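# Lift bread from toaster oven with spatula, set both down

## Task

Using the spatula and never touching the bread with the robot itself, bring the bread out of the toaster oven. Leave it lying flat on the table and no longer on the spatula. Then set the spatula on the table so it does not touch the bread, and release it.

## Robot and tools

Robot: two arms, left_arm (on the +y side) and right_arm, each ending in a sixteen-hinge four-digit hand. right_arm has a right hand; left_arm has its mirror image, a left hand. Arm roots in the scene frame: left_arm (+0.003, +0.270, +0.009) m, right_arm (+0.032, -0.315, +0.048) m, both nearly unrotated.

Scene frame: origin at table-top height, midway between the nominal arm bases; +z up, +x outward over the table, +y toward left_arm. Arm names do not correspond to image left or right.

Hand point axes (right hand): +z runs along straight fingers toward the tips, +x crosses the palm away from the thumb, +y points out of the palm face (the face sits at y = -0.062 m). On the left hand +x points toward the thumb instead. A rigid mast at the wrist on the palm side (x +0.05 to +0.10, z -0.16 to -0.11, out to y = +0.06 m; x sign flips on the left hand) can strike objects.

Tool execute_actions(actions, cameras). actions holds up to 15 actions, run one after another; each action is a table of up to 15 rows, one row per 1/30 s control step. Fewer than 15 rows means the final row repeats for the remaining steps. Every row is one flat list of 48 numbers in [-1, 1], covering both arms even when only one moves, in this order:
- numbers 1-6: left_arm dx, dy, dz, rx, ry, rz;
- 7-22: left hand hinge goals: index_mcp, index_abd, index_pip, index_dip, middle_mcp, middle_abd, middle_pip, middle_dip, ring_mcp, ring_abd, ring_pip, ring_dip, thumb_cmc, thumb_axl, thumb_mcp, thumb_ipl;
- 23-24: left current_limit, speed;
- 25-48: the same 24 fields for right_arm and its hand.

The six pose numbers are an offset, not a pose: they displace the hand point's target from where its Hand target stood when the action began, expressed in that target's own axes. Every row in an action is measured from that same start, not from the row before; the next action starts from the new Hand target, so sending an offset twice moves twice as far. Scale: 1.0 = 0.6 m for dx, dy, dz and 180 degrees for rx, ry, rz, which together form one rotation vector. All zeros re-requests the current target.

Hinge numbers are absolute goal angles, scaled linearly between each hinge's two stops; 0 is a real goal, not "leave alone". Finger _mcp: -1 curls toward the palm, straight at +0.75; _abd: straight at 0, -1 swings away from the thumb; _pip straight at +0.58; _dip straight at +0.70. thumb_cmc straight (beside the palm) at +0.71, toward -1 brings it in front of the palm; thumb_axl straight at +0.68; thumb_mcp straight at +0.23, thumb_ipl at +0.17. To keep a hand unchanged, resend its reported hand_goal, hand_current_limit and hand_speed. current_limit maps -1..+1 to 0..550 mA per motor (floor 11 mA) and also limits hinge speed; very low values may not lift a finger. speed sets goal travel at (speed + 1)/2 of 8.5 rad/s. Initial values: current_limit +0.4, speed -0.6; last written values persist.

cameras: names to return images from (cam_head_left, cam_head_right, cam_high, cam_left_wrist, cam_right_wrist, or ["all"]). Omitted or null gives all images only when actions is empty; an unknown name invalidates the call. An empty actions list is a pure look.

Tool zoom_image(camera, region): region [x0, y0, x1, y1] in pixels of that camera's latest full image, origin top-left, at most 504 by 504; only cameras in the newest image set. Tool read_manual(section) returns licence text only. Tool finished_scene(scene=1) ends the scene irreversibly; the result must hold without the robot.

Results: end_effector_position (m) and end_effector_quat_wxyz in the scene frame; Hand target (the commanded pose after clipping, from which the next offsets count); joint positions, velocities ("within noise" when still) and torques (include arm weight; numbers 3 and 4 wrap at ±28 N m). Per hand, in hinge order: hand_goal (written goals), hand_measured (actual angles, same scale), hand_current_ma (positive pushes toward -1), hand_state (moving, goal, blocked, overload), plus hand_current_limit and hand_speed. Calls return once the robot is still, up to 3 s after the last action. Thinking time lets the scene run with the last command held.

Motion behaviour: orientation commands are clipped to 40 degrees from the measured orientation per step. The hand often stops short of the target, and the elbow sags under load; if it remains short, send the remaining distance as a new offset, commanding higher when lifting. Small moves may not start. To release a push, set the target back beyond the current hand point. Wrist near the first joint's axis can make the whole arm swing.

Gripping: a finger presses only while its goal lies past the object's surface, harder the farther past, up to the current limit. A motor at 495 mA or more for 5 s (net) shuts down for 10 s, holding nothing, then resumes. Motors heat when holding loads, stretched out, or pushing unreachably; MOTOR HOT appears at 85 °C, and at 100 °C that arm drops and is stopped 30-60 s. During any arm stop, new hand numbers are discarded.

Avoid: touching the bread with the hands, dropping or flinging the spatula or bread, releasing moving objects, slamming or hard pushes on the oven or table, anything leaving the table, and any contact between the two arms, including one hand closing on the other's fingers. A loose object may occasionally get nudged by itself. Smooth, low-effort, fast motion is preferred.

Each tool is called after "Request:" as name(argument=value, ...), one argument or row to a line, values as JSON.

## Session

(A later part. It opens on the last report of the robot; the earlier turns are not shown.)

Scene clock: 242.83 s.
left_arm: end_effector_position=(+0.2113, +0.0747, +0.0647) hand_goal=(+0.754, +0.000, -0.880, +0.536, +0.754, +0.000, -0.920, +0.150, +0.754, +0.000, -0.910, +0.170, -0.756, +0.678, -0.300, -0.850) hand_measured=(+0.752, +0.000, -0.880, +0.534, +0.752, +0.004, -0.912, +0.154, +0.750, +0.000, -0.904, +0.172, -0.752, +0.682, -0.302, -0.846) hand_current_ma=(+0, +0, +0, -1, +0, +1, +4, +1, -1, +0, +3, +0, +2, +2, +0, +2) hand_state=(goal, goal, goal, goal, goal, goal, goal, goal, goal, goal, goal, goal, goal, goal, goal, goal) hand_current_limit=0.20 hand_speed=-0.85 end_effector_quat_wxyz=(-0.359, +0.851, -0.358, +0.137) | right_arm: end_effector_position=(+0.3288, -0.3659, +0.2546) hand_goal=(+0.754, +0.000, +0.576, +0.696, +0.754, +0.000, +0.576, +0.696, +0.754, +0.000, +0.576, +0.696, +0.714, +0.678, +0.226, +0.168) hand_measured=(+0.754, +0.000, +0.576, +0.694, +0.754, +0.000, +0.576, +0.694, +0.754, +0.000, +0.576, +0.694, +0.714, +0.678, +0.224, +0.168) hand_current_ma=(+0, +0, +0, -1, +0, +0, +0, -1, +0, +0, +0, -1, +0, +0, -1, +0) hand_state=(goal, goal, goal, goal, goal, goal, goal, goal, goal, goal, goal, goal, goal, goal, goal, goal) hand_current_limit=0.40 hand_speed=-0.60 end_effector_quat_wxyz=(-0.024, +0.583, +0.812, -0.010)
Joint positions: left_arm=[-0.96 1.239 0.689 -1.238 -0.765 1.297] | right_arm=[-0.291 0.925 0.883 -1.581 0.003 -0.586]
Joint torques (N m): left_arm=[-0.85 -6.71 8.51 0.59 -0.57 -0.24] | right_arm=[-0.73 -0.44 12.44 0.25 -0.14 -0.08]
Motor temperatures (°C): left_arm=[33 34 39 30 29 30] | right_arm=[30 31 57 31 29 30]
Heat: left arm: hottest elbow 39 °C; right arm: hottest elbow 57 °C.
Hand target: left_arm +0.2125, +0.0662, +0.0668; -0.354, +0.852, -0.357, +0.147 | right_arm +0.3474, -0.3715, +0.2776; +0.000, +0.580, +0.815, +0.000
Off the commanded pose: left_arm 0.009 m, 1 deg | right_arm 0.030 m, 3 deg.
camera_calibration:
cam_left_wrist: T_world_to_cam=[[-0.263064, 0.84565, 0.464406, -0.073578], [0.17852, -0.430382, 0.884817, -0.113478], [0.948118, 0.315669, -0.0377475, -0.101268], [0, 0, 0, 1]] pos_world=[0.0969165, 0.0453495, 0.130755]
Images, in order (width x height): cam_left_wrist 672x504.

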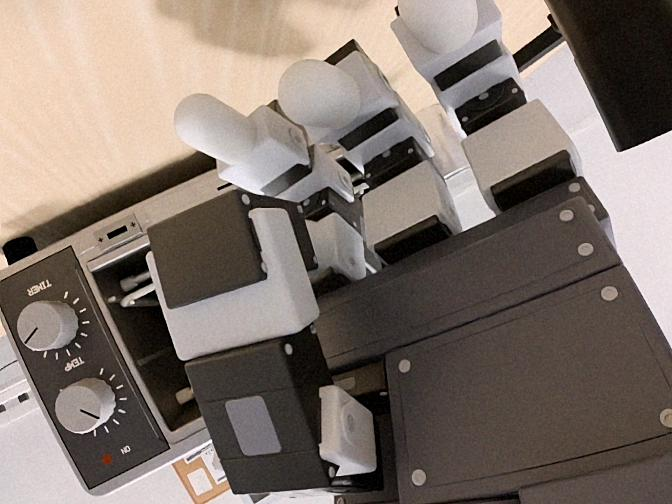

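Request:
execute_actions(
  actions=[],
  cameras=["cam_head_left", "cam_head_right", "cam_high"],
)

Request:
zoom_image(
  camera="cam_head_right",
  region=[340, 220, 500, 380],
)

Request:
zoom_image(
  camera="cam_head_left",
  region=[340, 220, 500, 380],
)

Request:
zoom_image(
  camera="cam_high",
  region=[440, 60, 640, 220],
)

Scene clock: 242.97 s.
left_arm: end_effector_position=(+0.2113, +0.0747, +0.0647) hand_goal=(+0.754, +0.000, -0.880, +0.536, +0.754, +0.000, -0.920, +0.150, +0.754, +0.000, -0.910, +0.170, -0.756, +0.678, -0.300, -0.850) hand_measured=(+0.752, +0.000, -0.880, +0.534, +0.752, +0.004, -0.912, +0.154, +0.750, +0.000, -0.904, +0.172, -0.752, +0.682, -0.302, -0.846) hand_current_ma=(+0, +0, +0, -1, +0, +1, +4, +1, -1, +0, +3, +0, +2, +2, +0, +2) hand_state=(goal, goal, goal, goal, goal, goal, goal, goal, goal, goal, goal, goal, goal, goal, goal, goal) hand_current_limit=0.20 hand_speed=-0.85 end_effector_quat_wxyz=(-0.359, +0.851, -0.358, +0.137) | right_arm: end_effector_position=(+0.3288, -0.3659, +0.2546) hand_goal=(+0.754, +0.000, +0.576, +0.696, +0.754, +0.000, +0.576, +0.696, +0.754, +0.000, +0.576, +0.696, +0.714, +0.678, +0.226, +0.168) hand_measured=(+0.754, +0.000, +0.576, +0.694, +0.754, +0.000, +0.576, +0.694, +0.754, +0.000, +0.576, +0.694, +0.714, +0.678, +0.224, +0.168) hand_current_ma=(+0, +0, +0, -1, +0, +0, +0, -1, +0, +0, +0, -1, +0, +0, -1, +0) hand_state=(goal, goal, goal, goal, goal, goal, goal, goal, goal, goal, goal, goal, goal, goal, goal, goal) hand_current_limit=0.40 hand_speed=-0.60 end_effector_quat_wxyz=(-0.024, +0.583, +0.812, -0.010)
Joint positions: left_arm=[-0.96 1.239 0.689 -1.238 -0.765 1.297] | right_arm=[-0.291 0.925 0.883 -1.581 0.003 -0.586]
Joint velocities: within noise
Joint torques (N m): left_arm=[-0.85 -6.77 8.53 0.59 -0.57 -0.24] | right_arm=[-1.03 -0.32 12.44 0.36 -0.12 -0.09]
Motor temperatures (°C): left_arm=[33 34 39 30 29 30] | right_arm=[30 31 57 31 29 30]
Heat: left arm: hottest elbow 39 °C; right arm: hottest elbow 57 °C.
Hand target: left_arm +0.2125, +0.0662, +0.0668; -0.354, +0.852, -0.357, +0.147 | right_arm +0.3474, -0.3715, +0.2776; +0.000, +0.580, +0.815, +0.000
Off the commanded pose: left_arm 0.009 m, 1 deg | right_arm 0.030 m, 3 deg.
Images, in order (width x height): cam_head_left 896x504, cam_head_right 896x504, cam_high 896x504.

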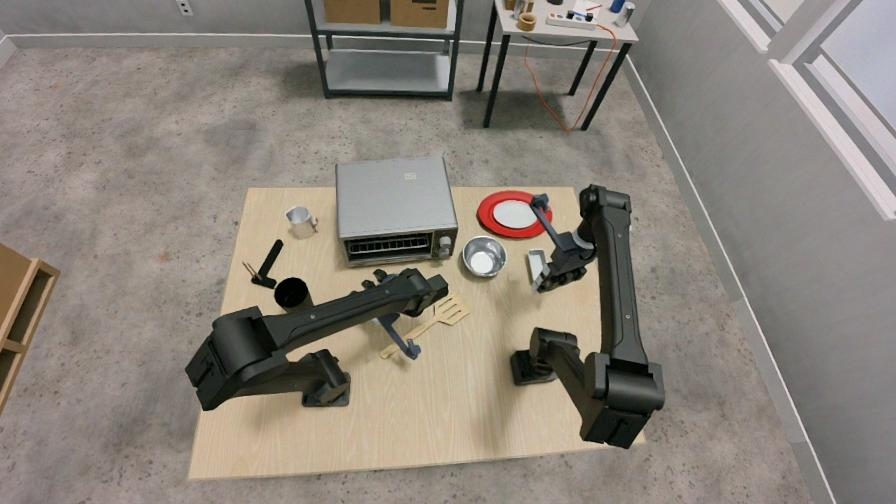

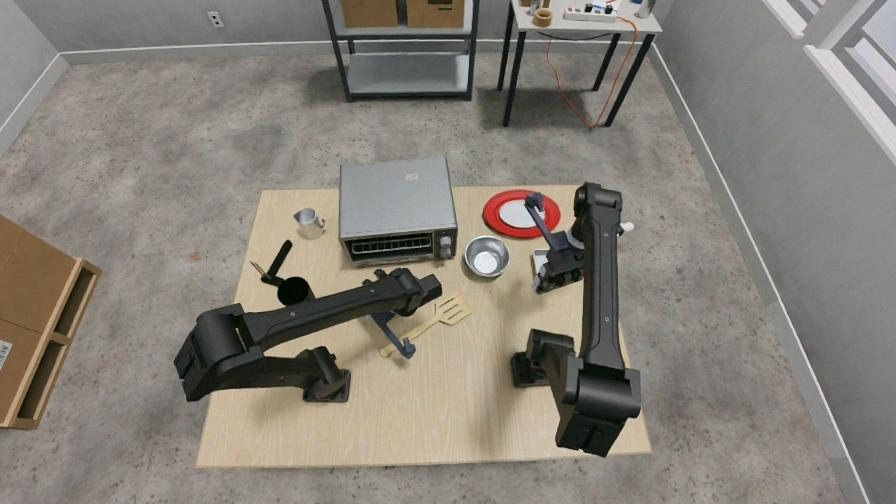

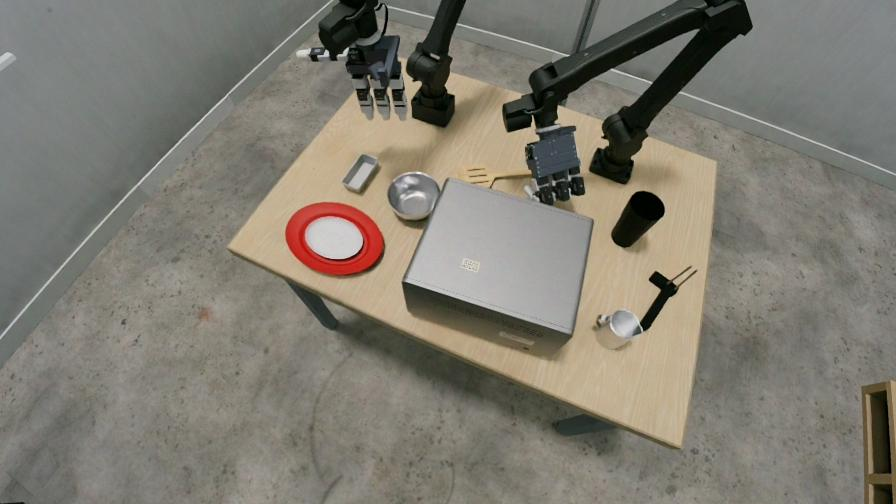

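Scaled by 3.150.

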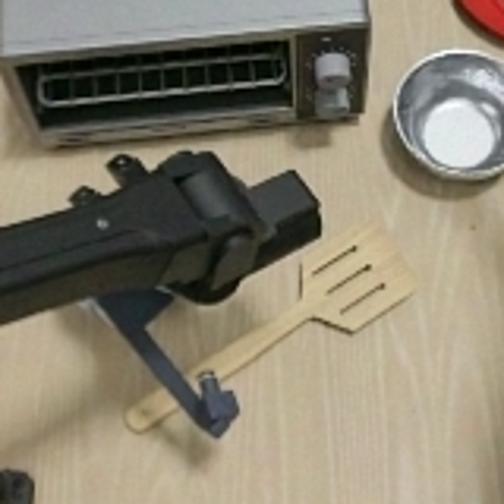

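Scaled by 3.150.

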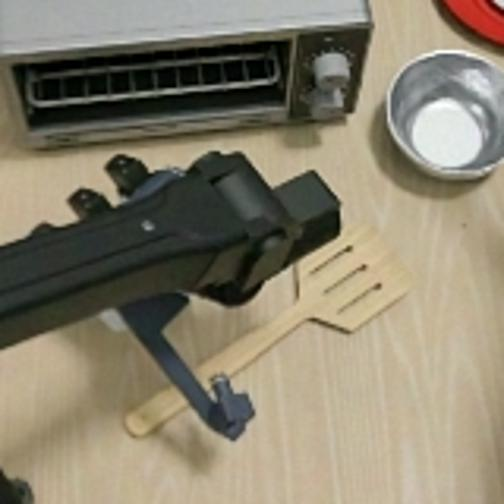

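Scaled by 2.520.

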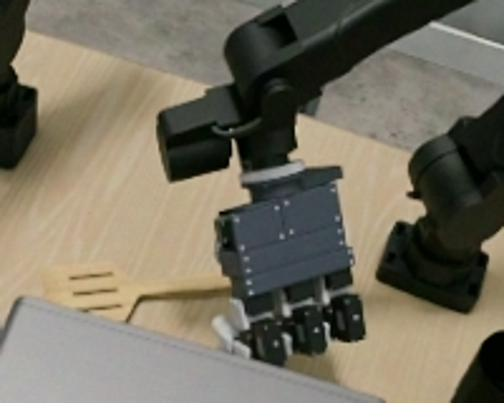

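Request:
execute_actions(
  actions=[
    [[-0.0522,0.0301,-0.022,0,0,0,1,0,-0.708,0.116,1,0,-0.708,0.116,1,0,-0.708,0.116,-0.757,0.678,0.3,-0.85,0.2,-0.6,0,0,0,0,0,0,0.754,0,0.576,0.696,0.754,0,0.576,0.696,0.754,0,0.576,0.696,0.714,0.678,0.226,0.168,0.4,-0.6]],
    [[-0.0522,0.0301,-0.022,0,0,0,1,0,-0.708,0.116,1,0,-0.708,0.116,1,0,-0.708,0.116,-0.757,0.678,0.3,0.168,0.2,-0.6,0,0,0,0,0,0,0.754,0,0.576,0.696,0.754,0,0.576,0.696,0.754,0,0.576,0.696,0.714,0.678,0.226,0.168,0.4,-0.6]],
    [[0,0,0,0,0.0473,0.047,1,0,-0.708,0.116,1,0,-0.708,0.116,1,0,-0.708,0.116,-0.757,0.678,-0.112,0.168,0.2,-0.6,0,0,0,0,0,0,0.754,0,0.576,0.696,0.754,0,0.576,0.696,0.754,0,0.576,0.696,0.714,0.678,0.226,0.168,0.4,-0.6]],
  ],
  cameras=["cam_left_wrist", "cam_head_left", "cam_head_right"],
)

Request:
zoom_image(
  camera="cam_head_right",
  region=[340, 250, 500, 410],
)

Scene clock: 246.77 s.
left_arm: end_effector_position=(+0.1375, +0.0828, +0.0570) hand_goal=(+1.000, +0.000, -0.708, +0.116, +1.000, +0.000, -0.708, +0.116, +1.000, +0.000, -0.708, +0.116, -0.756, +0.678, -0.112, +0.168) hand_measured=(+0.986, +0.000, -0.710, +0.120, +0.986, +0.004, -0.710, +0.120, +0.986, +0.000, -0.710, +0.120, -0.752, +0.680, -0.110, +0.166) hand_current_ma=(-12, +0, +0, +2, -13, +1, +0, +1, -13, +0, +0, +1, +1, +1, +0, -1) hand_state=(goal, goal, goal, goal, goal, goal, goal, goal, goal, goal, goal, goal, goal, goal, goal, goal) hand_current_limit=0.20 hand_speed=-0.60 end_effector_quat_wxyz=(-0.345, +0.810, -0.441, +0.178) | right_arm: end_effector_position=(+0.3288, -0.3659, +0.2546) hand_goal=(+0.754, +0.000, +0.576, +0.696, +0.754, +0.000, +0.576, +0.696, +0.754, +0.000, +0.576, +0.696, +0.714, +0.678, +0.226, +0.168) hand_measured=(+0.754, +0.000, +0.576, +0.694, +0.754, +0.000, +0.576, +0.694, +0.754, +0.000, +0.576, +0.694, +0.714, +0.678, +0.224, +0.168) hand_current_ma=(+0, +0, +0, -1, +0, +0, +0, -1, +0, +0, +0, -1, +0, +0, -1, +0) hand_state=(goal, goal, goal, goal, goal, goal, goal, goal, goal, goal, goal, goal, goal, goal, goal, goal) hand_current_limit=0.40 hand_speed=-0.60 end_effector_quat_wxyz=(-0.024, +0.583, +0.812, -0.010)
Joint positions: left_arm=[-1.22 1.097 0.556 -1.295 -0.76 1.218] | right_arm=[-0.291 0.925 0.883 -1.581 0.003 -0.586]
Joint torques (N m): left_arm=[0.15 -5.95 7.73 0.49 -0.5 -0.06] | right_arm=[-0.85 -0.5 12.26 0.43 -0.14 -0.11]
Motor temperatures (°C): left_arm=[33 34 39 30 29 30] | right_arm=[30 31 57 31 29 30]
Heat: left arm: hottest elbow 39 °C; right arm: hottest elbow 57 °C.
Hand target: left_arm +0.1370, +0.0799, +0.0599; -0.337, +0.810, -0.444, +0.184 | right_arm +0.3474, -0.3715, +0.2776; +0.000, +0.580, +0.815, +0.000
Off the commanded pose: left_arm 0.004 m, 1 deg | right_arm 0.030 m, 3 deg.
camera_calibration:
cam_left_wrist: T_world_to_cam=[[-0.0918299, 0.882724, 0.460832, -0.1227], [0.0778584, -0.455006, 0.887078, -0.0742537], [0.992726, 0.11734, -0.0269443, -0.0244794], [0, 0, 0, 1]] pos_world=[0.0188151, 0.0773964, 0.121753]
Images, in order (width x height): cam_head_left 896x504, cam_head_right 896x504, cam_left_wrist 672x504.

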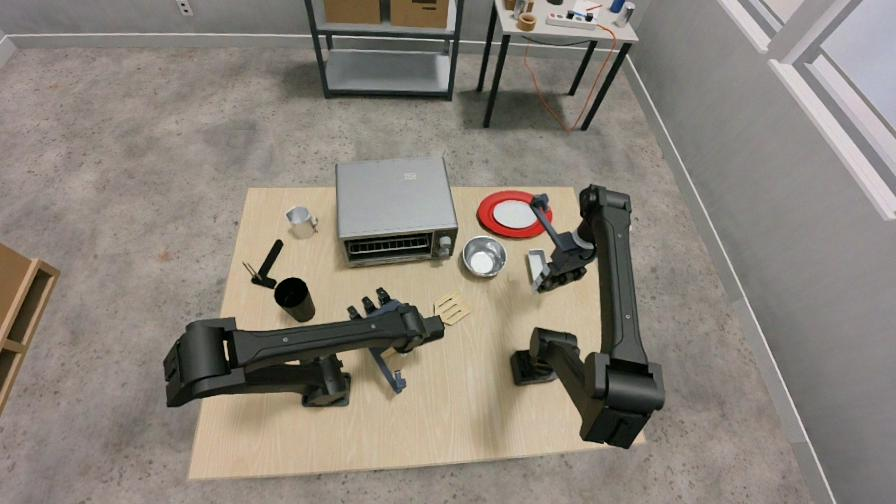

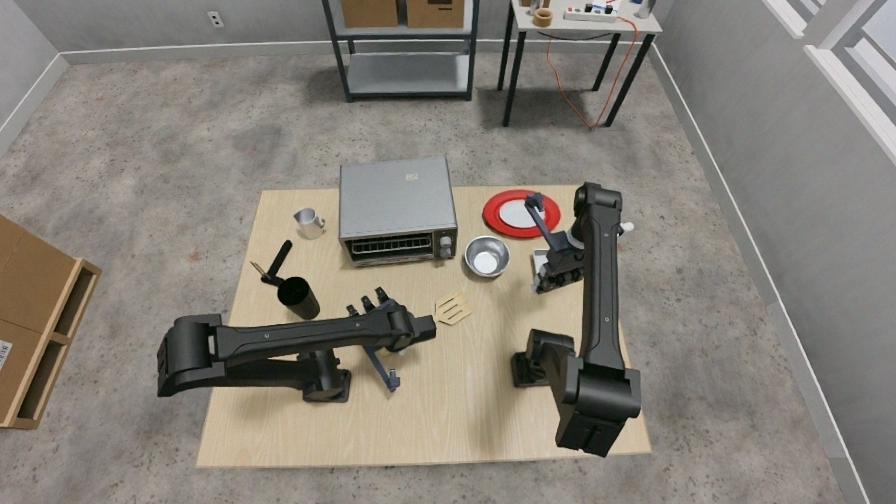

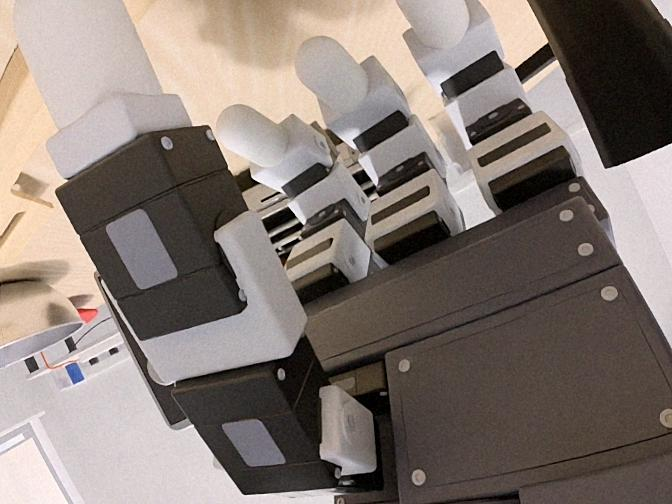

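Scaled by 3.150.

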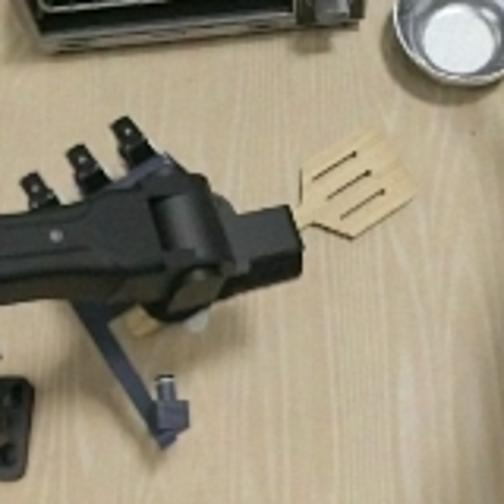

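Request:
execute_actions(
  actions=[
    [[0,0.0295,0.0294,0,0,0,1,0,-0.708,0.116,1,0,-0.708,0.116,1,0,-0.708,0.116,-0.757,0.678,-0.112,0.168,0.2,-0.6,0,0,0,0,0,0,0.754,0,0.576,0.696,0.754,0,0.576,0.696,0.754,0,0.576,0.696,0.714,0.678,0.226,0.168,0.4,-0.6]],
  ],
  cameras=["cam_left_wrist"],
)

Scene clock: 247.70 s.
left_arm: end_effector_position=(+0.1378, +0.0809, +0.0370) hand_goal=(+1.000, +0.000, -0.708, +0.116, +1.000, +0.000, -0.708, +0.116, +1.000, +0.000, -0.708, +0.116, -0.756, +0.678, -0.112, +0.168) hand_measured=(+0.986, +0.000, -0.710, +0.120, +0.986, +0.004, -0.710, +0.120, +0.986, +0.000, -0.710, +0.120, -0.752, +0.680, -0.112, +0.166) hand_current_ma=(-11, +0, +0, +2, -13, +1, +0, +1, -13, +0, +0, +1, +1, +1, +0, -1) hand_state=(goal, goal, goal, goal, goal, goal, goal, goal, goal, goal, goal, goal, goal, goal, goal, goal) hand_current_limit=0.20 hand_speed=-0.60 end_effector_quat_wxyz=(-0.336, +0.813, -0.438, +0.187) | right_arm: end_effector_position=(+0.3288, -0.3659, +0.2546) hand_goal=(+0.754, +0.000, +0.576, +0.696, +0.754, +0.000, +0.576, +0.696, +0.754, +0.000, +0.576, +0.696, +0.714, +0.678, +0.226, +0.168) hand_measured=(+0.754, +0.000, +0.576, +0.694, +0.754, +0.000, +0.576, +0.694, +0.754, +0.000, +0.576, +0.694, +0.714, +0.678, +0.224, +0.168) hand_current_ma=(+0, +0, +0, -1, +0, +0, +0, -1, +0, +0, +0, -1, +0, +0, -1, +0) hand_state=(goal, goal, goal, goal, goal, goal, goal, goal, goal, goal, goal, goal, goal, goal, goal, goal) hand_current_limit=0.40 hand_speed=-0.60 end_effector_quat_wxyz=(-0.024, +0.583, +0.812, -0.010)
Joint positions: left_arm=[-1.22 1.122 0.512 -1.197 -0.76 1.222] | right_arm=[-0.291 0.925 0.883 -1.581 0.003 -0.586]
Joint torques (N m): left_arm=[0.21 -3.96 7.56 0.59 -0.49 -0.02] | right_arm=[-0.5 -0.62 12.31 0.35 -0.15 -0.08]
Motor temperatures (°C): left_arm=[33 34 39 30 29 30] | right_arm=[30 31 57 31 29 30]
Heat: left arm: hottest elbow 39 °C; right arm: hottest elbow 57 °C.
Hand target: left_arm +0.1371, +0.0798, +0.0350; -0.337, +0.810, -0.444, +0.184 | right_arm +0.3474, -0.3715, +0.2776; +0.000, +0.580, +0.815, +0.000
Off the commanded pose: left_arm 0.002 m, 1 deg | right_arm 0.030 m, 3 deg.
camera_calibration:
cam_left_wrist: T_world_to_cam=[[-0.0923603, 0.893997, 0.438451, -0.111764], [0.0706231, -0.433342, 0.898458, -0.0585897], [0.993218, 0.113947, -0.0231132, -0.0250721], [0, 0, 0, 1]] pos_world=[0.0187173, 0.0773839, 0.101064]
Images, in order (width x height): cam_left_wrist 672x504.

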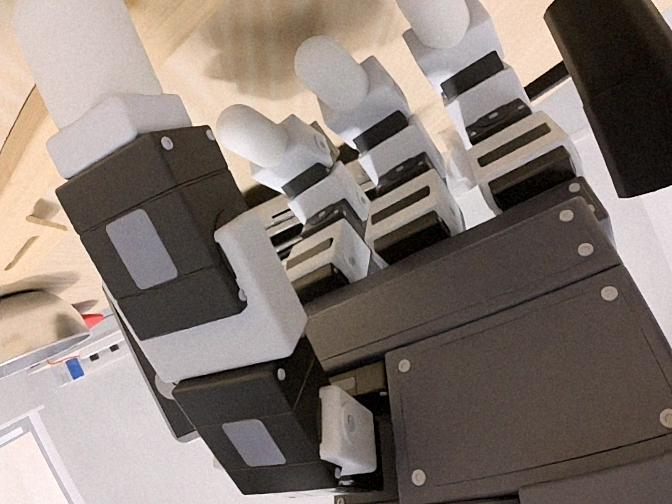

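Request:
zoom_image(
  camera="cam_left_wrist",
  region=[0, 0, 320, 260],
)

Scaled by 1.575 from the camera's 672x504 image, which has a finer 960x720 frame.

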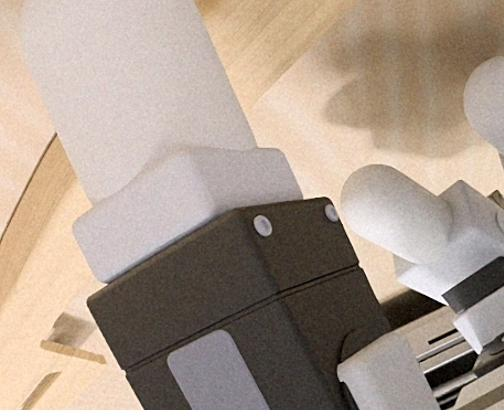

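Request:
execute_actions(
  actions=[
    [[0,0.0236,0.0118,0,0,0,1,0,-0.708,0.116,1,0,-0.708,0.116,1,0,-0.708,0.116,-0.757,0.678,-0.05,0.168,0.2,-0.6,0,0,0,0,0,0,0.754,0,0.576,0.696,0.754,0,0.576,0.696,0.754,0,0.576,0.696,0.714,0.678,0.226,0.168,0.4,-0.6]],
  ],
  cameras=["cam_left_wrist"],
)

Scene clock: 248.67 s.
left_arm: end_effector_position=(+0.1347, +0.0818, +0.0214) hand_goal=(+1.000, +0.000, -0.708, +0.116, +1.000, +0.000, -0.708, +0.116, +1.000, +0.000, -0.708, +0.116, -0.756, +0.678, -0.050, +0.168) hand_measured=(+0.986, +0.000, -0.710, +0.120, +0.986, +0.004, -0.710, +0.120, +0.986, +0.000, -0.710, +0.120, -0.752, +0.680, -0.056, +0.166) hand_current_ma=(-11, +0, +0, +2, -13, +1, +0, +1, -13, +0, +0, +1, +1, +1, -4, -1) hand_state=(goal, goal, goal, goal, goal, goal, goal, goal, goal, goal, goal, goal, goal, goal, goal, goal) hand_current_limit=0.20 hand_speed=-0.60 end_effector_quat_wxyz=(-0.339, +0.810, -0.443, +0.180) | right_arm: end_effector_position=(+0.3288, -0.3659, +0.2546) hand_goal=(+0.754, +0.000, +0.576, +0.696, +0.754, +0.000, +0.576, +0.696, +0.754, +0.000, +0.576, +0.696, +0.714, +0.678, +0.226, +0.168) hand_measured=(+0.754, +0.000, +0.576, +0.694, +0.754, +0.000, +0.576, +0.694, +0.754, +0.000, +0.576, +0.694, +0.714, +0.678, +0.224, +0.168) hand_current_ma=(+0, +0, +0, -1, +0, +0, +0, -1, +0, +0, +0, -1, +0, +0, -1, +0) hand_state=(goal, goal, goal, goal, goal, goal, goal, goal, goal, goal, goal, goal, goal, goal, goal, goal) hand_current_limit=0.40 hand_speed=-0.60 end_effector_quat_wxyz=(-0.024, +0.583, +0.812, -0.010)
Joint positions: left_arm=[-1.228 1.17 0.494 -1.152 -0.754 1.218] | right_arm=[-0.291 0.925 0.883 -1.581 0.003 -0.586]
Joint torques (N m): left_arm=[-0.85 -4.31 7.19 0.69 -0.47 -0.25] | right_arm=[-0.79 -0.56 12.38 0.28 -0.13 -0.09]
Motor temperatures (°C): left_arm=[33 34 39 30 29 30] | right_arm=[30 31 57 31 29 30]
Heat: left arm: hottest elbow 39 °C; right arm: hottest elbow 57 °C.
Hand target: left_arm +0.1329, +0.0772, +0.0199; -0.337, +0.810, -0.444, +0.184 | right_arm +0.3474, -0.3715, +0.2776; +0.000, +0.580, +0.815, +0.000
Off the commanded pose: left_arm 0.005 m, 1 deg | right_arm 0.030 m, 3 deg.
camera_calibration:
cam_left_wrist: T_world_to_cam=[[-0.0842832, 0.887424, 0.453183, -0.106979], [0.0781474, -0.447514, 0.890856, -0.0437506], [0.993373, 0.110499, -0.031632, -0.0220534], [0, 0, 0, 1]] pos_world=[0.0163097, 0.0777934, 0.0867588]
Images, in order (width x height): cam_left_wrist 672x504.

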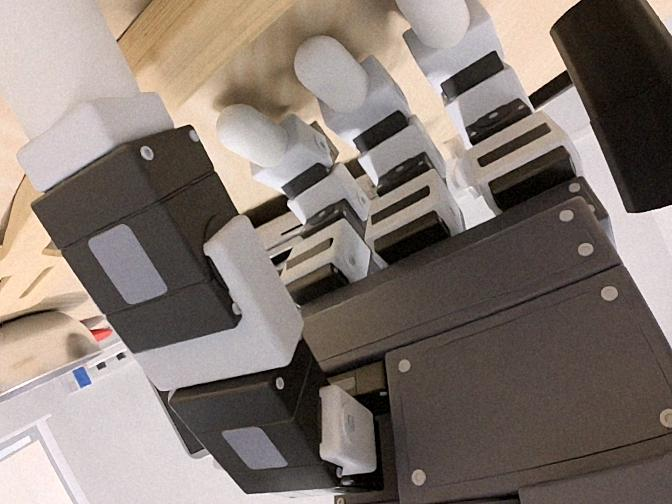

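Request:
execute_actions(
  actions=[
    [[0,0.002,0.002,0,0,0,0.753,0,-0.883,0.536,0.753,0,-0.883,0.536,0.753,0,-0.883,0.536,-0.757,0.678,-0.27,0.168,0,-0.85,0,0,0,0,0,0,0.754,0,0.576,0.696,0.754,0,0.576,0.696,0.754,0,0.576,0.696,0.714,0.678,0.226,0.168,0.4,-0.6]],
    [[0,0,0,0,0,0,0.65,0,-0.89,0.55,0.65,0,-0.89,0.55,0.65,0,-0.89,0.55,-0.757,0.678,-0.38,0.1,0.3,-0.9,0,0,0,0,0,0,0.754,0,0.576,0.696,0.754,0,0.576,0.696,0.754,0,0.576,0.696,0.714,0.678,0.226,0.168,0.4,-0.6]],
    [[0,0,0,0,0,0,0.65,0,-0.89,0.55,0.65,0,-0.89,0.55,0.65,0,-0.89,0.55,-0.757,0.678,-0.38,0.1,0.3,-0.9,0,0,0,0,0,0,0.754,0,0.576,0.696,0.754,0,0.576,0.696,0.754,0,0.576,0.696,0.714,0.678,0.226,0.168,0.4,-0.6]],
  ],
  cameras=["cam_left_wrist", "cam_head_right"],
)

Request:
zoom_image(
  camera="cam_head_right",
  region=[340, 250, 500, 410],
)

Scene clock: 250.63 s.
left_arm: end_effector_position=(+0.1365, +0.0804, +0.0213) hand_goal=(+0.650, +0.000, -0.890, +0.550, +0.650, +0.000, -0.890, +0.550, +0.650, +0.000, -0.890, +0.550, -0.756, +0.678, -0.380, +0.100) hand_measured=(+0.688, +0.000, -0.906, +0.508, +0.698, +0.004, -0.914, +0.510, +0.650, +0.000, -0.884, +0.548, -0.750, +0.682, -0.266, +0.154) hand_current_ma=(+57, +0, -15, -65, +83, +1, -25, -58, +0, +0, +4, -1, +3, +2, +358, +148) hand_state=(blocked, goal, goal, blocked, blocked, goal, blocked, blocked, goal, goal, goal, goal, goal, goal, blocked, blocked) hand_current_limit=0.30 hand_speed=-0.90 end_effector_quat_wxyz=(-0.340, +0.810, -0.441, +0.184) | right_arm: end_effector_position=(+0.3288, -0.3659, +0.2546) hand_goal=(+0.754, +0.000, +0.576, +0.696, +0.754, +0.000, +0.576, +0.696, +0.754, +0.000, +0.576, +0.696, +0.714, +0.678, +0.226, +0.168) hand_measured=(+0.754, +0.000, +0.576, +0.694, +0.754, +0.000, +0.576, +0.694, +0.754, +0.000, +0.576, +0.694, +0.714, +0.678, +0.224, +0.168) hand_current_ma=(+0, +0, +0, -1, +0, +0, +0, -1, +0, +0, +0, -1, +0, +0, -1, +0) hand_state=(goal, goal, goal, goal, goal, goal, goal, goal, goal, goal, goal, goal, goal, goal, goal, goal) hand_current_limit=0.40 hand_speed=-0.60 end_effector_quat_wxyz=(-0.024, +0.583, +0.812, -0.010)
Joint positions: left_arm=[-1.228 1.172 0.494 -1.145 -0.761 1.216] | right_arm=[-0.291 0.925 0.883 -1.581 0.003 -0.586]
Joint torques (N m): left_arm=[-0.85 -4.25 6.95 0.53 -0.21 -0.21] | right_arm=[-0.79 -0.32 12.34 0.35 -0.14 -0.12]
Motor temperatures (°C): left_arm=[33 34 39 30 29 30] | right_arm=[30 31 57 31 29 30]
Heat: left arm: hottest elbow 39 °C; right arm: hottest elbow 57 °C.
Hand target: left_arm +0.1328, +0.0772, +0.0182; -0.337, +0.810, -0.444, +0.184 | right_arm +0.3474, -0.3715, +0.2776; +0.000, +0.580, +0.815, +0.000
Off the commanded pose: left_arm 0.006 m, 1 deg | right_arm 0.030 m, 3 deg.
camera_calibration:
cam_left_wrist: T_world_to_cam=[[-0.088062, 0.889181, 0.449001, -0.104986], [0.0702163, -0.444089, 0.893227, -0.0436323], [0.993637, 0.110187, -0.0233276, -0.0237471], [0, 0, 0, 1]] pos_world=[0.0174144, 0.0765913, 0.0855582]
Images, in order (width x height): cam_head_right 896x504, cam_left_wrist 672x504.

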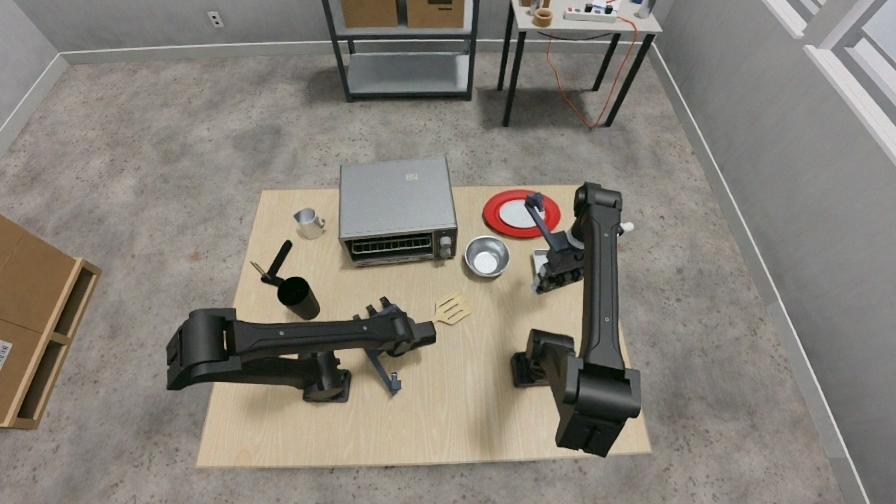

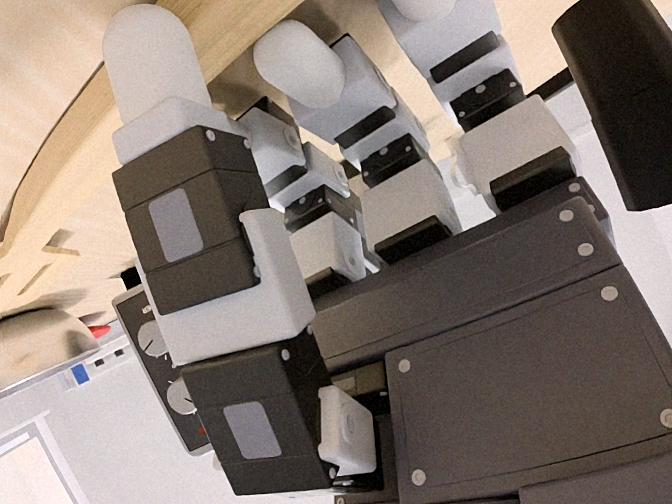

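Scaled by 3.150.

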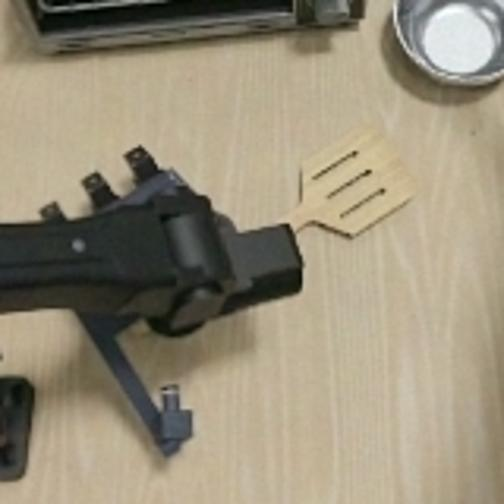

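Request:
execute_actions(
  actions=[
    [[0,0,0,0,0,0,0.57,0,-0.92,0.575,0.57,0,-0.92,0.575,0.62,0,-0.91,0.565,-0.757,0.678,-0.48,0.02,0.75,-0.9,0,0,0,0,0,0,0.754,0,0.576,0.696,0.754,0,0.576,0.696,0.754,0,0.576,0.696,0.714,0.678,0.226,0.168,0.4,-0.6]],
    [[0,-0.01,-0.01,0,0,0,0.57,0,-0.92,0.575,0.57,0,-0.92,0.575,0.62,0,-0.91,0.565,-0.757,0.678,-0.48,0.02,0.75,-0.9,0,0,0,0,0,0,0.754,0,0.576,0.696,0.754,0,0.576,0.696,0.754,0,0.576,0.696,0.714,0.678,0.226,0.168,0.4,-0.6]],
    [[0,-0.02,-0.02,0,0,0,0.57,0,-0.92,0.575,0.57,0,-0.92,0.575,0.62,0,-0.91,0.565,-0.757,0.678,-0.48,0.02,0.75,-0.9,0,0,0,0,0,0,0.754,0,0.576,0.696,0.754,0,0.576,0.696,0.754,0,0.576,0.696,0.714,0.678,0.226,0.168,0.4,-0.6]],
  ],
  cameras=["cam_left_wrist", "cam_head_right"],
)

Request:
zoom_image(
  camera="cam_head_right",
  region=[340, 250, 500, 410],
)

Scene clock: 252.90 s.
left_arm: end_effector_position=(+0.1308, +0.0947, +0.0301) hand_goal=(+0.570, +0.000, -0.920, +0.576, +0.570, +0.000, -0.920, +0.576, +0.620, +0.000, -0.910, +0.566, -0.756, +0.678, -0.480, +0.020) hand_measured=(+0.570, +0.000, -0.916, +0.578, +0.570, +0.002, -0.916, +0.578, +0.620, +0.000, -0.902, +0.564, -0.752, +0.682, -0.474, +0.022) hand_current_ma=(+0, +0, +2, +1, +0, +0, +2, +1, +0, +0, +4, -1, +2, +2, +4, +1) hand_state=(goal, goal, goal, goal, goal, goal, goal, goal, goal, goal, goal, goal, goal, goal, goal, goal) hand_current_limit=0.75 hand_speed=-0.90 end_effector_quat_wxyz=(-0.350, +0.808, -0.442, +0.169) | right_arm: end_effector_position=(+0.3288, -0.3659, +0.2546) hand_goal=(+0.754, +0.000, +0.576, +0.696, +0.754, +0.000, +0.576, +0.696, +0.754, +0.000, +0.576, +0.696, +0.714, +0.678, +0.226, +0.168) hand_measured=(+0.754, +0.000, +0.576, +0.694, +0.754, +0.000, +0.576, +0.694, +0.754, +0.000, +0.576, +0.694, +0.714, +0.678, +0.224, +0.168) hand_current_ma=(+0, +0, +0, -1, +0, +0, +0, -1, +0, +0, +0, -1, +0, +0, -1, +0) hand_state=(goal, goal, goal, goal, goal, goal, goal, goal, goal, goal, goal, goal, goal, goal, goal, goal) hand_current_limit=0.40 hand_speed=-0.60 end_effector_quat_wxyz=(-0.024, +0.583, +0.812, -0.010)
Joint positions: left_arm=[-1.229 1.134 0.495 -1.228 -0.754 1.202] | right_arm=[-0.291 0.925 0.883 -1.581 0.003 -0.586]
Joint torques (N m): left_arm=[-0.79 -5.6 10.52 -0.27 -0.45 -0.08] | right_arm=[-1.08 -0.5 12.38 0.27 -0.15 -0.14]
Motor temperatures (°C): left_arm=[33 34 39 30 29 30] | right_arm=[30 31 57 31 29 30]
Heat: left arm: hottest elbow 39 °C; right arm: hottest elbow 57 °C.
Hand target: left_arm +0.1328, +0.0772, +0.0437; -0.337, +0.810, -0.444, +0.184 | right_arm +0.3474, -0.3715, +0.2776; +0.000, +0.580, +0.815, +0.000
Off the commanded pose: left_arm 0.022 m, 2 deg | right_arm 0.030 m, 3 deg.
camera_calibration:
cam_left_wrist: T_world_to_cam=[[-0.0907594, 0.873846, 0.477656, -0.121308], [0.0882142, -0.470696, 0.877875, -0.044077], [0.991958, 0.121811, -0.0343656, -0.0200949], [0, 0, 0, 1]] pos_world=[0.0128118, 0.0877052, 0.0959469]
Images, in order (width x height): cam_head_right 896x504, cam_left_wrist 672x504.

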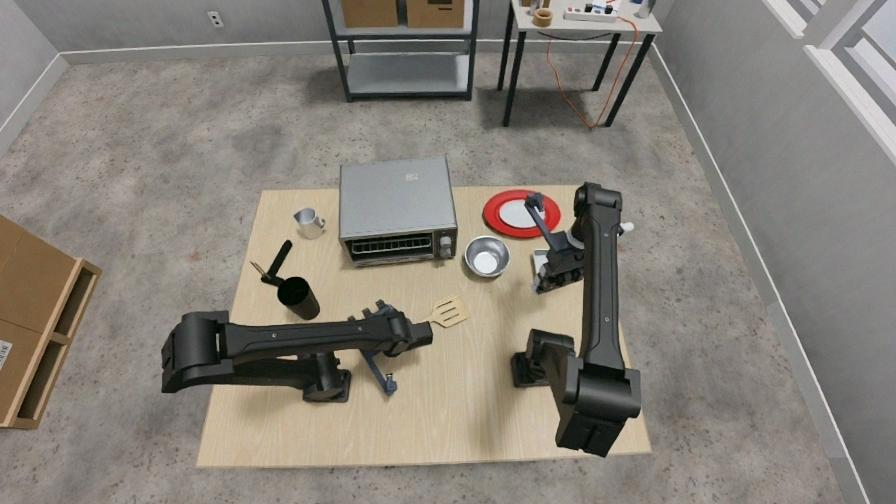

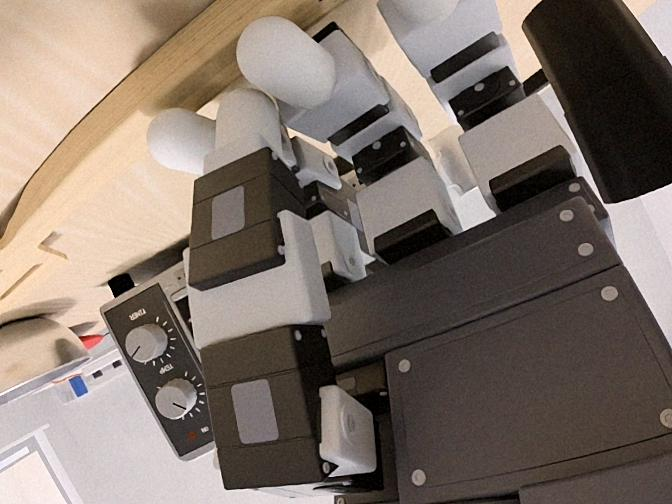

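Scaled by 3.150.

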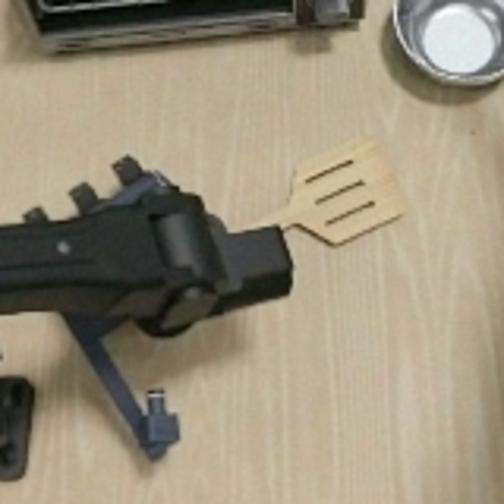

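Request:
execute_actions(
  actions=[
    [[0,-0.0355,-0.0353,0,0,0,0.57,0,-0.92,0.575,0.57,0,-0.92,0.575,0.62,0,-0.91,0.565,-0.757,0.678,-0.48,0.02,0.2,-0.6,0,0,0,0,0,0,0.754,0,0.576,0.696,0.754,0,0.576,0.696,0.754,0,0.576,0.696,0.714,0.678,0.226,0.168,0.4,-0.6]],
    [[0.081,0.003,-0.003,0,0,0,1,0,-0.708,0.116,1,0,-0.708,0.116,1,0,-0.708,0.116,-0.757,0.678,-0.112,0.168,0.2,-0.6,0,0,0,0,0,0,0.754,0,0.576,0.696,0.754,0,0.576,0.696,0.754,0,0.576,0.696,0.714,0.678,0.226,0.168,0.4,-0.6]],
    [[0.0815,0.003,-0.003,0,0,0,1,0,-0.708,0.116,1,0,-0.708,0.116,1,0,-0.708,0.116,-0.757,0.678,-0.112,0.168,0.2,-0.6,0,0,0,0,0,0,0.754,0,0.576,0.696,0.754,0,0.576,0.696,0.754,0,0.576,0.696,0.714,0.678,0.226,0.168,0.4,-0.6]],
    [[0,0.02,0.02,0,0,0,1,0,-0.708,0.116,1,0,-0.708,0.116,1,0,-0.708,0.116,-0.757,0.678,-0.112,0.168,0.2,-0.6,0,0,0,0,0,0,0.754,0,0.576,0.696,0.754,0,0.576,0.696,0.754,0,0.576,0.696,0.714,0.678,0.226,0.168,0.4,-0.6]],
  ],
  cameras=["cam_left_wrist", "cam_head_right", "cam_head_left"],
)

Request:
zoom_image(
  camera="cam_head_right",
  region=[340, 250, 500, 410],
)

Scene clock: 258.30 s.
left_arm: end_effector_position=(+0.1738, -0.0020, +0.0539) hand_goal=(+1.000, +0.000, -0.708, +0.116, +1.000, +0.000, -0.708, +0.116, +1.000, +0.000, -0.708, +0.116, -0.756, +0.678, -0.112, +0.168) hand_measured=(+0.986, +0.000, -0.710, +0.120, +0.984, +0.002, -0.710, +0.120, +0.986, +0.000, -0.710, +0.120, -0.754, +0.680, -0.116, +0.166) hand_current_ma=(-13, +0, +0, +2, -14, +0, +0, +1, -14, +0, +0, +1, +1, +1, -3, -1) hand_state=(goal, goal, goal, goal, goal, goal, goal, goal, goal, goal, goal, goal, goal, goal, goal, goal) hand_current_limit=0.20 hand_speed=-0.60 end_effector_quat_wxyz=(-0.339, +0.807, -0.448, +0.182) | right_arm: end_effector_position=(+0.3288, -0.3659, +0.2546) hand_goal=(+0.754, +0.000, +0.576, +0.696, +0.754, +0.000, +0.576, +0.696, +0.754, +0.000, +0.576, +0.696, +0.714, +0.678, +0.226, +0.168) hand_measured=(+0.754, +0.000, +0.576, +0.694, +0.754, +0.000, +0.576, +0.694, +0.754, +0.000, +0.576, +0.694, +0.714, +0.678, +0.224, +0.168) hand_current_ma=(+0, +0, +0, -1, +0, +0, +0, -1, +0, +0, +0, -1, +0, +0, -1, +0) hand_state=(goal, goal, goal, goal, goal, goal, goal, goal, goal, goal, goal, goal, goal, goal, goal, goal) hand_current_limit=0.40 hand_speed=-0.60 end_effector_quat_wxyz=(-0.024, +0.583, +0.812, -0.010)
Joint positions: left_arm=[-1.193 1.355 0.757 -1.187 -0.767 1.281] | right_arm=[-0.291 0.925 0.883 -1.581 0.003 -0.586]
Joint torques (N m): left_arm=[1.61 -7.88 9.2 0.61 -0.57 -0.03] | right_arm=[-1.08 -0.21 12.34 0.17 -0.16 -0.11]
Motor temperatures (°C): left_arm=[33 34 40 30 29 30] | right_arm=[30 31 58 31 29 30]
Heat: left arm: hottest elbow 40 °C; right arm: hottest elbow 58 °C.
Hand target: left_arm +0.1810, -0.0078, +0.0566; -0.337, +0.810, -0.444, +0.184 | right_arm +0.3474, -0.3715, +0.2776; +0.000, +0.580, +0.815, +0.000
Off the commanded pose: left_arm 0.010 m, 1 deg | right_arm 0.030 m, 3 deg.
camera_calibration:
cam_left_wrist: T_world_to_cam=[[-0.074053, 0.888254, 0.453344, -0.0457524], [0.0711101, -0.448732, 0.890833, -0.111963], [0.994716, 0.0982062, -0.0299338, -0.0508998], [0, 0, 0, 1]] pos_world=[0.0552044, -0.00460284, 0.118958]
Images, in order (width x height): cam_head_left 896x504, cam_head_right 896x504, cam_left_wrist 672x504.

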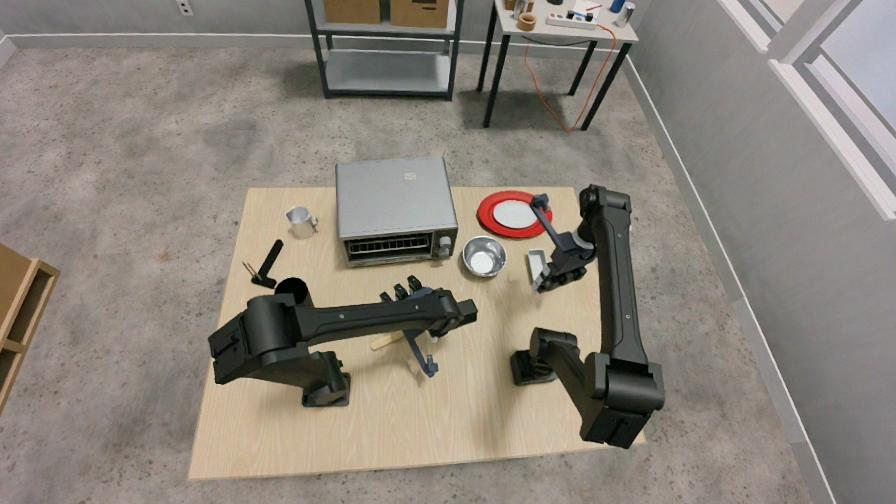

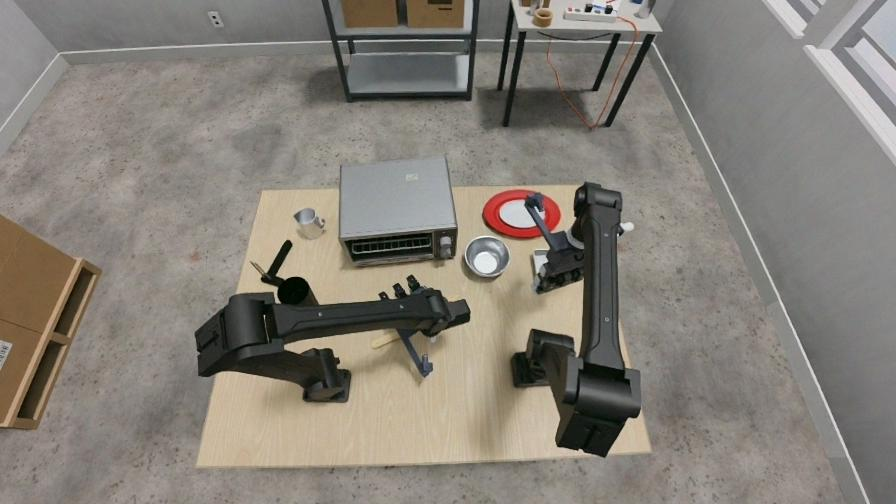

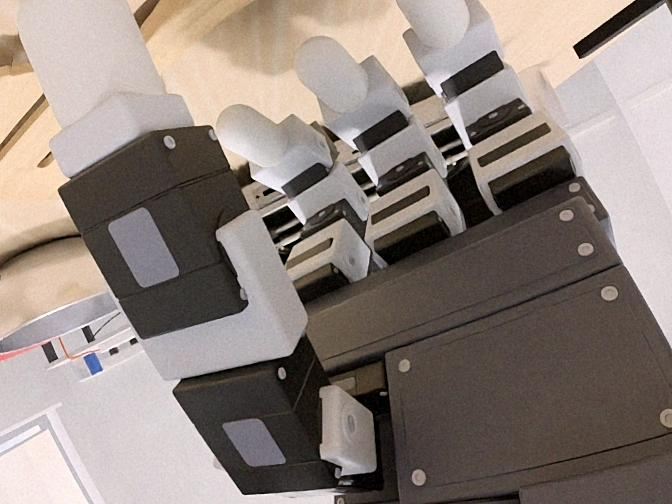

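Scaled by 3.150.

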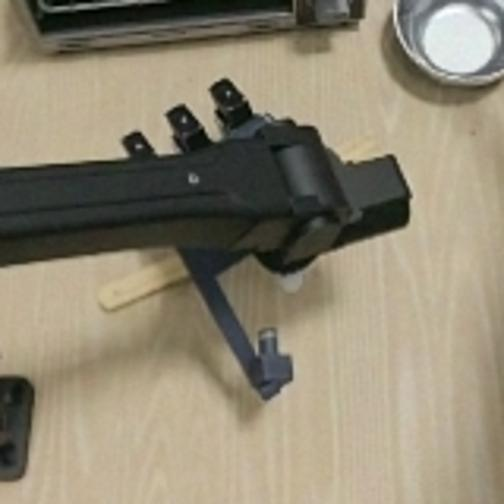

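Request:
zoom_image(
  camera="cam_left_wrist",
  region=[0, 0, 320, 200],
)

Scaled by 1.575 from the camera's 672x504 image, which has a finer 960x720 frame.

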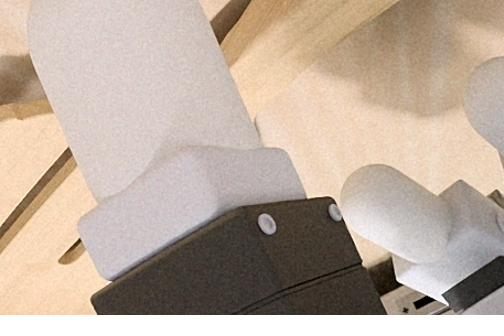

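Request:
execute_actions(
  actions=[
    [[0,-0.0353,0.0355,0,0,0,1,0,-0.708,0.116,1,0,-0.708,0.116,1,0,-0.708,0.116,-0.757,0.678,-0.112,0.168,0.2,-0.6,0,0,0,0,0,0,0.754,0,0.576,0.696,0.754,0,0.576,0.696,0.754,0,0.576,0.696,0.714,0.678,0.226,0.168,0.4,-0.6]],
    [[0,0.0118,0.0118,0,0.0315,0.0313,1,0,-0.708,0.116,1,0,-0.708,0.116,1,0,-0.708,0.116,-0.757,0.678,-0.112,0.168,0.2,-0.6,0,0,0,0,0,0,0.754,0,0.576,0.696,0.754,0,0.576,0.696,0.754,0,0.576,0.696,0.714,0.678,0.226,0.168,0.4,-0.6]],
  ],
  cameras=["cam_left_wrist"],
)

Scene clock: 261.43 s.
left_arm: end_effector_position=(+0.2012, +0.0087, +0.0403) hand_goal=(+1.000, +0.000, -0.708, +0.116, +1.000, +0.000, -0.708, +0.116, +1.000, +0.000, -0.708, +0.116, -0.756, +0.678, -0.112, +0.168) hand_measured=(+0.986, +0.000, -0.710, +0.120, +0.986, +0.002, -0.710, +0.120, +0.986, +0.000, -0.710, +0.120, -0.754, +0.680, -0.116, +0.166) hand_current_ma=(-12, +0, +0, +2, -13, +0, +0, +1, -13, +0, +0, +1, +1, +1, -2, -1) hand_state=(goal, goal, goal, goal, goal, goal, goal, goal, goal, goal, goal, goal, goal, goal, goal, goal) hand_current_limit=0.20 hand_speed=-0.60 end_effector_quat_wxyz=(-0.329, +0.773, -0.505, +0.200) | right_arm: end_effector_position=(+0.3288, -0.3659, +0.2546) hand_goal=(+0.754, +0.000, +0.576, +0.696, +0.754, +0.000, +0.576, +0.696, +0.754, +0.000, +0.576, +0.696, +0.714, +0.678, +0.226, +0.168) hand_measured=(+0.754, +0.000, +0.576, +0.694, +0.754, +0.000, +0.576, +0.694, +0.754, +0.000, +0.576, +0.694, +0.714, +0.678, +0.224, +0.168) hand_current_ma=(+0, +0, +0, -1, +0, +0, +0, -1, +0, +0, +0, -1, +0, +0, -1, +0) hand_state=(goal, goal, goal, goal, goal, goal, goal, goal, goal, goal, goal, goal, goal, goal, goal, goal) hand_current_limit=0.40 hand_speed=-0.60 end_effector_quat_wxyz=(-0.024, +0.583, +0.812, -0.010)
Joint positions: left_arm=[-1.089 1.317 0.684 -0.927 -0.79 1.62] | right_arm=[-0.291 0.925 0.883 -1.581 0.003 -0.586]
Joint torques (N m): left_arm=[1.61 -9.76 7.75 1.07 -0.5 0] | right_arm=[-0.97 -0.62 12.23 0.36 -0.11 -0.09]
Motor temperatures (°C): left_arm=[33 34 40 30 29 30] | right_arm=[30 31 58 31 29 30]
Heat: left arm: hottest elbow 40 °C; right arm: hottest elbow 58 °C.
Hand target: left_arm +0.2063, +0.0084, +0.0465; -0.323, +0.777, -0.500, +0.207 | right_arm +0.3474, -0.3715, +0.2776; +0.000, +0.580, +0.815, +0.000
Off the commanded pose: left_arm 0.008 m, 1 deg | right_arm 0.030 m, 3 deg.
camera_calibration:
cam_left_wrist: T_world_to_cam=[[0.0516733, 0.884351, 0.463954, -0.0728582], [0.0138071, -0.465163, 0.885117, -0.085087], [0.998569, -0.039331, -0.0362468, -0.0789081], [0, 0, 0, 1]] pos_world=[0.0837348, 0.0217493, 0.106255]
Images, in order (width x height): cam_left_wrist 672x504.

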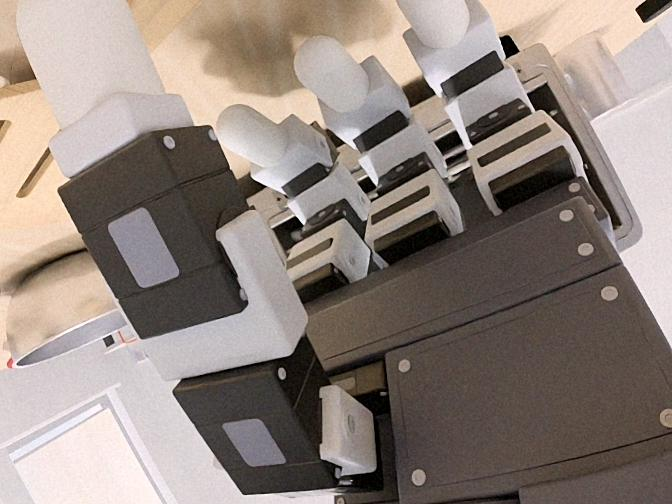

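Request:
execute_actions(
  actions=[
    [[-0.0333,0.0272,0.0177,0,0,0,1,0,-0.708,0.116,1,0,-0.708,0.116,1,0,-0.708,0.116,-0.757,0.678,-0.05,0.168,0.2,-0.6,0,0,0,0,0,0,0.754,0,0.576,0.696,0.754,0,0.576,0.696,0.754,0,0.576,0.696,0.714,0.678,0.226,0.168,0.4,-0.6]],
  ],
  cameras=["cam_left_wrist"],
)

Scene clock: 262.33 s.
left_arm: end_effector_position=(+0.1904, +0.0300, +0.0208) hand_goal=(+1.000, +0.000, -0.708, +0.116, +1.000, +0.000, -0.708, +0.116, +1.000, +0.000, -0.708, +0.116, -0.756, +0.678, -0.050, +0.168) hand_measured=(+0.986, +0.000, -0.710, +0.120, +0.986, +0.002, -0.710, +0.120, +0.986, +0.000, -0.710, +0.120, -0.754, +0.680, -0.056, +0.166) hand_current_ma=(-12, +0, +0, +2, -13, +0, +0, +1, -13, +0, +0, +1, +1, +1, -4, -1) hand_state=(goal, goal, goal, goal, goal, goal, goal, goal, goal, goal, goal, goal, goal, goal, goal, goal) hand_current_limit=0.20 hand_speed=-0.60 end_effector_quat_wxyz=(-0.331, +0.772, -0.507, +0.195) | right_arm: end_effector_position=(+0.3288, -0.3659, +0.2546) hand_goal=(+0.754, +0.000, +0.576, +0.696, +0.754, +0.000, +0.576, +0.696, +0.754, +0.000, +0.576, +0.696, +0.714, +0.678, +0.226, +0.168) hand_measured=(+0.754, +0.000, +0.576, +0.694, +0.754, +0.000, +0.576, +0.694, +0.754, +0.000, +0.576, +0.694, +0.714, +0.678, +0.224, +0.168) hand_current_ma=(+0, +0, +0, -1, +0, +0, +0, -1, +0, +0, +0, -1, +0, +0, -1, +0) hand_state=(goal, goal, goal, goal, goal, goal, goal, goal, goal, goal, goal, goal, goal, goal, goal, goal) hand_current_limit=0.40 hand_speed=-0.60 end_effector_quat_wxyz=(-0.024, +0.583, +0.812, -0.010)
Joint positions: left_arm=[-1.089 1.3 0.606 -0.876 -0.788 1.62] | right_arm=[-0.291 0.925 0.883 -1.581 0.003 -0.586]
Joint torques (N m): left_arm=[0.85 -9 7.73 1.05 -0.52 -0.12] | right_arm=[-0.44 -0.44 12.31 0.24 -0.13 -0.1]
Motor temperatures (°C): left_arm=[33 34 39 30 29 30] | right_arm=[30 31 58 31 29 30]
Heat: left arm: hottest elbow 39 °C; right arm: hottest elbow 58 °C.
Hand target: left_arm +0.1944, +0.0249, +0.0276; -0.323, +0.777, -0.500, +0.207 | right_arm +0.3474, -0.3715, +0.2776; +0.000, +0.580, +0.815, +0.000
Off the commanded pose: left_arm 0.009 m, 2 deg | right_arm 0.030 m, 3 deg.
camera_calibration:
cam_left_wrist: T_world_to_cam=[[0.0550833, 0.879938, 0.471884, -0.0826707], [0.0195227, -0.47346, 0.880599, -0.0585655], [0.998291, -0.0392939, -0.0432586, -0.0677497], [0, 0, 0, 1]] pos_world=[0.073331, 0.0423546, 0.0876529]
Images, in order (width x height): cam_left_wrist 672x504.

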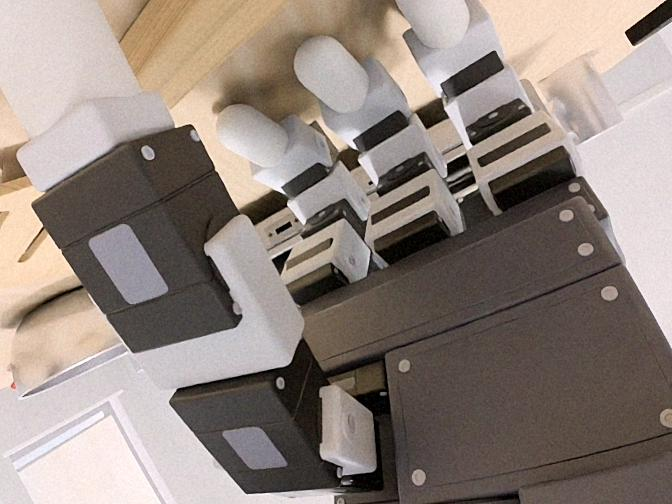

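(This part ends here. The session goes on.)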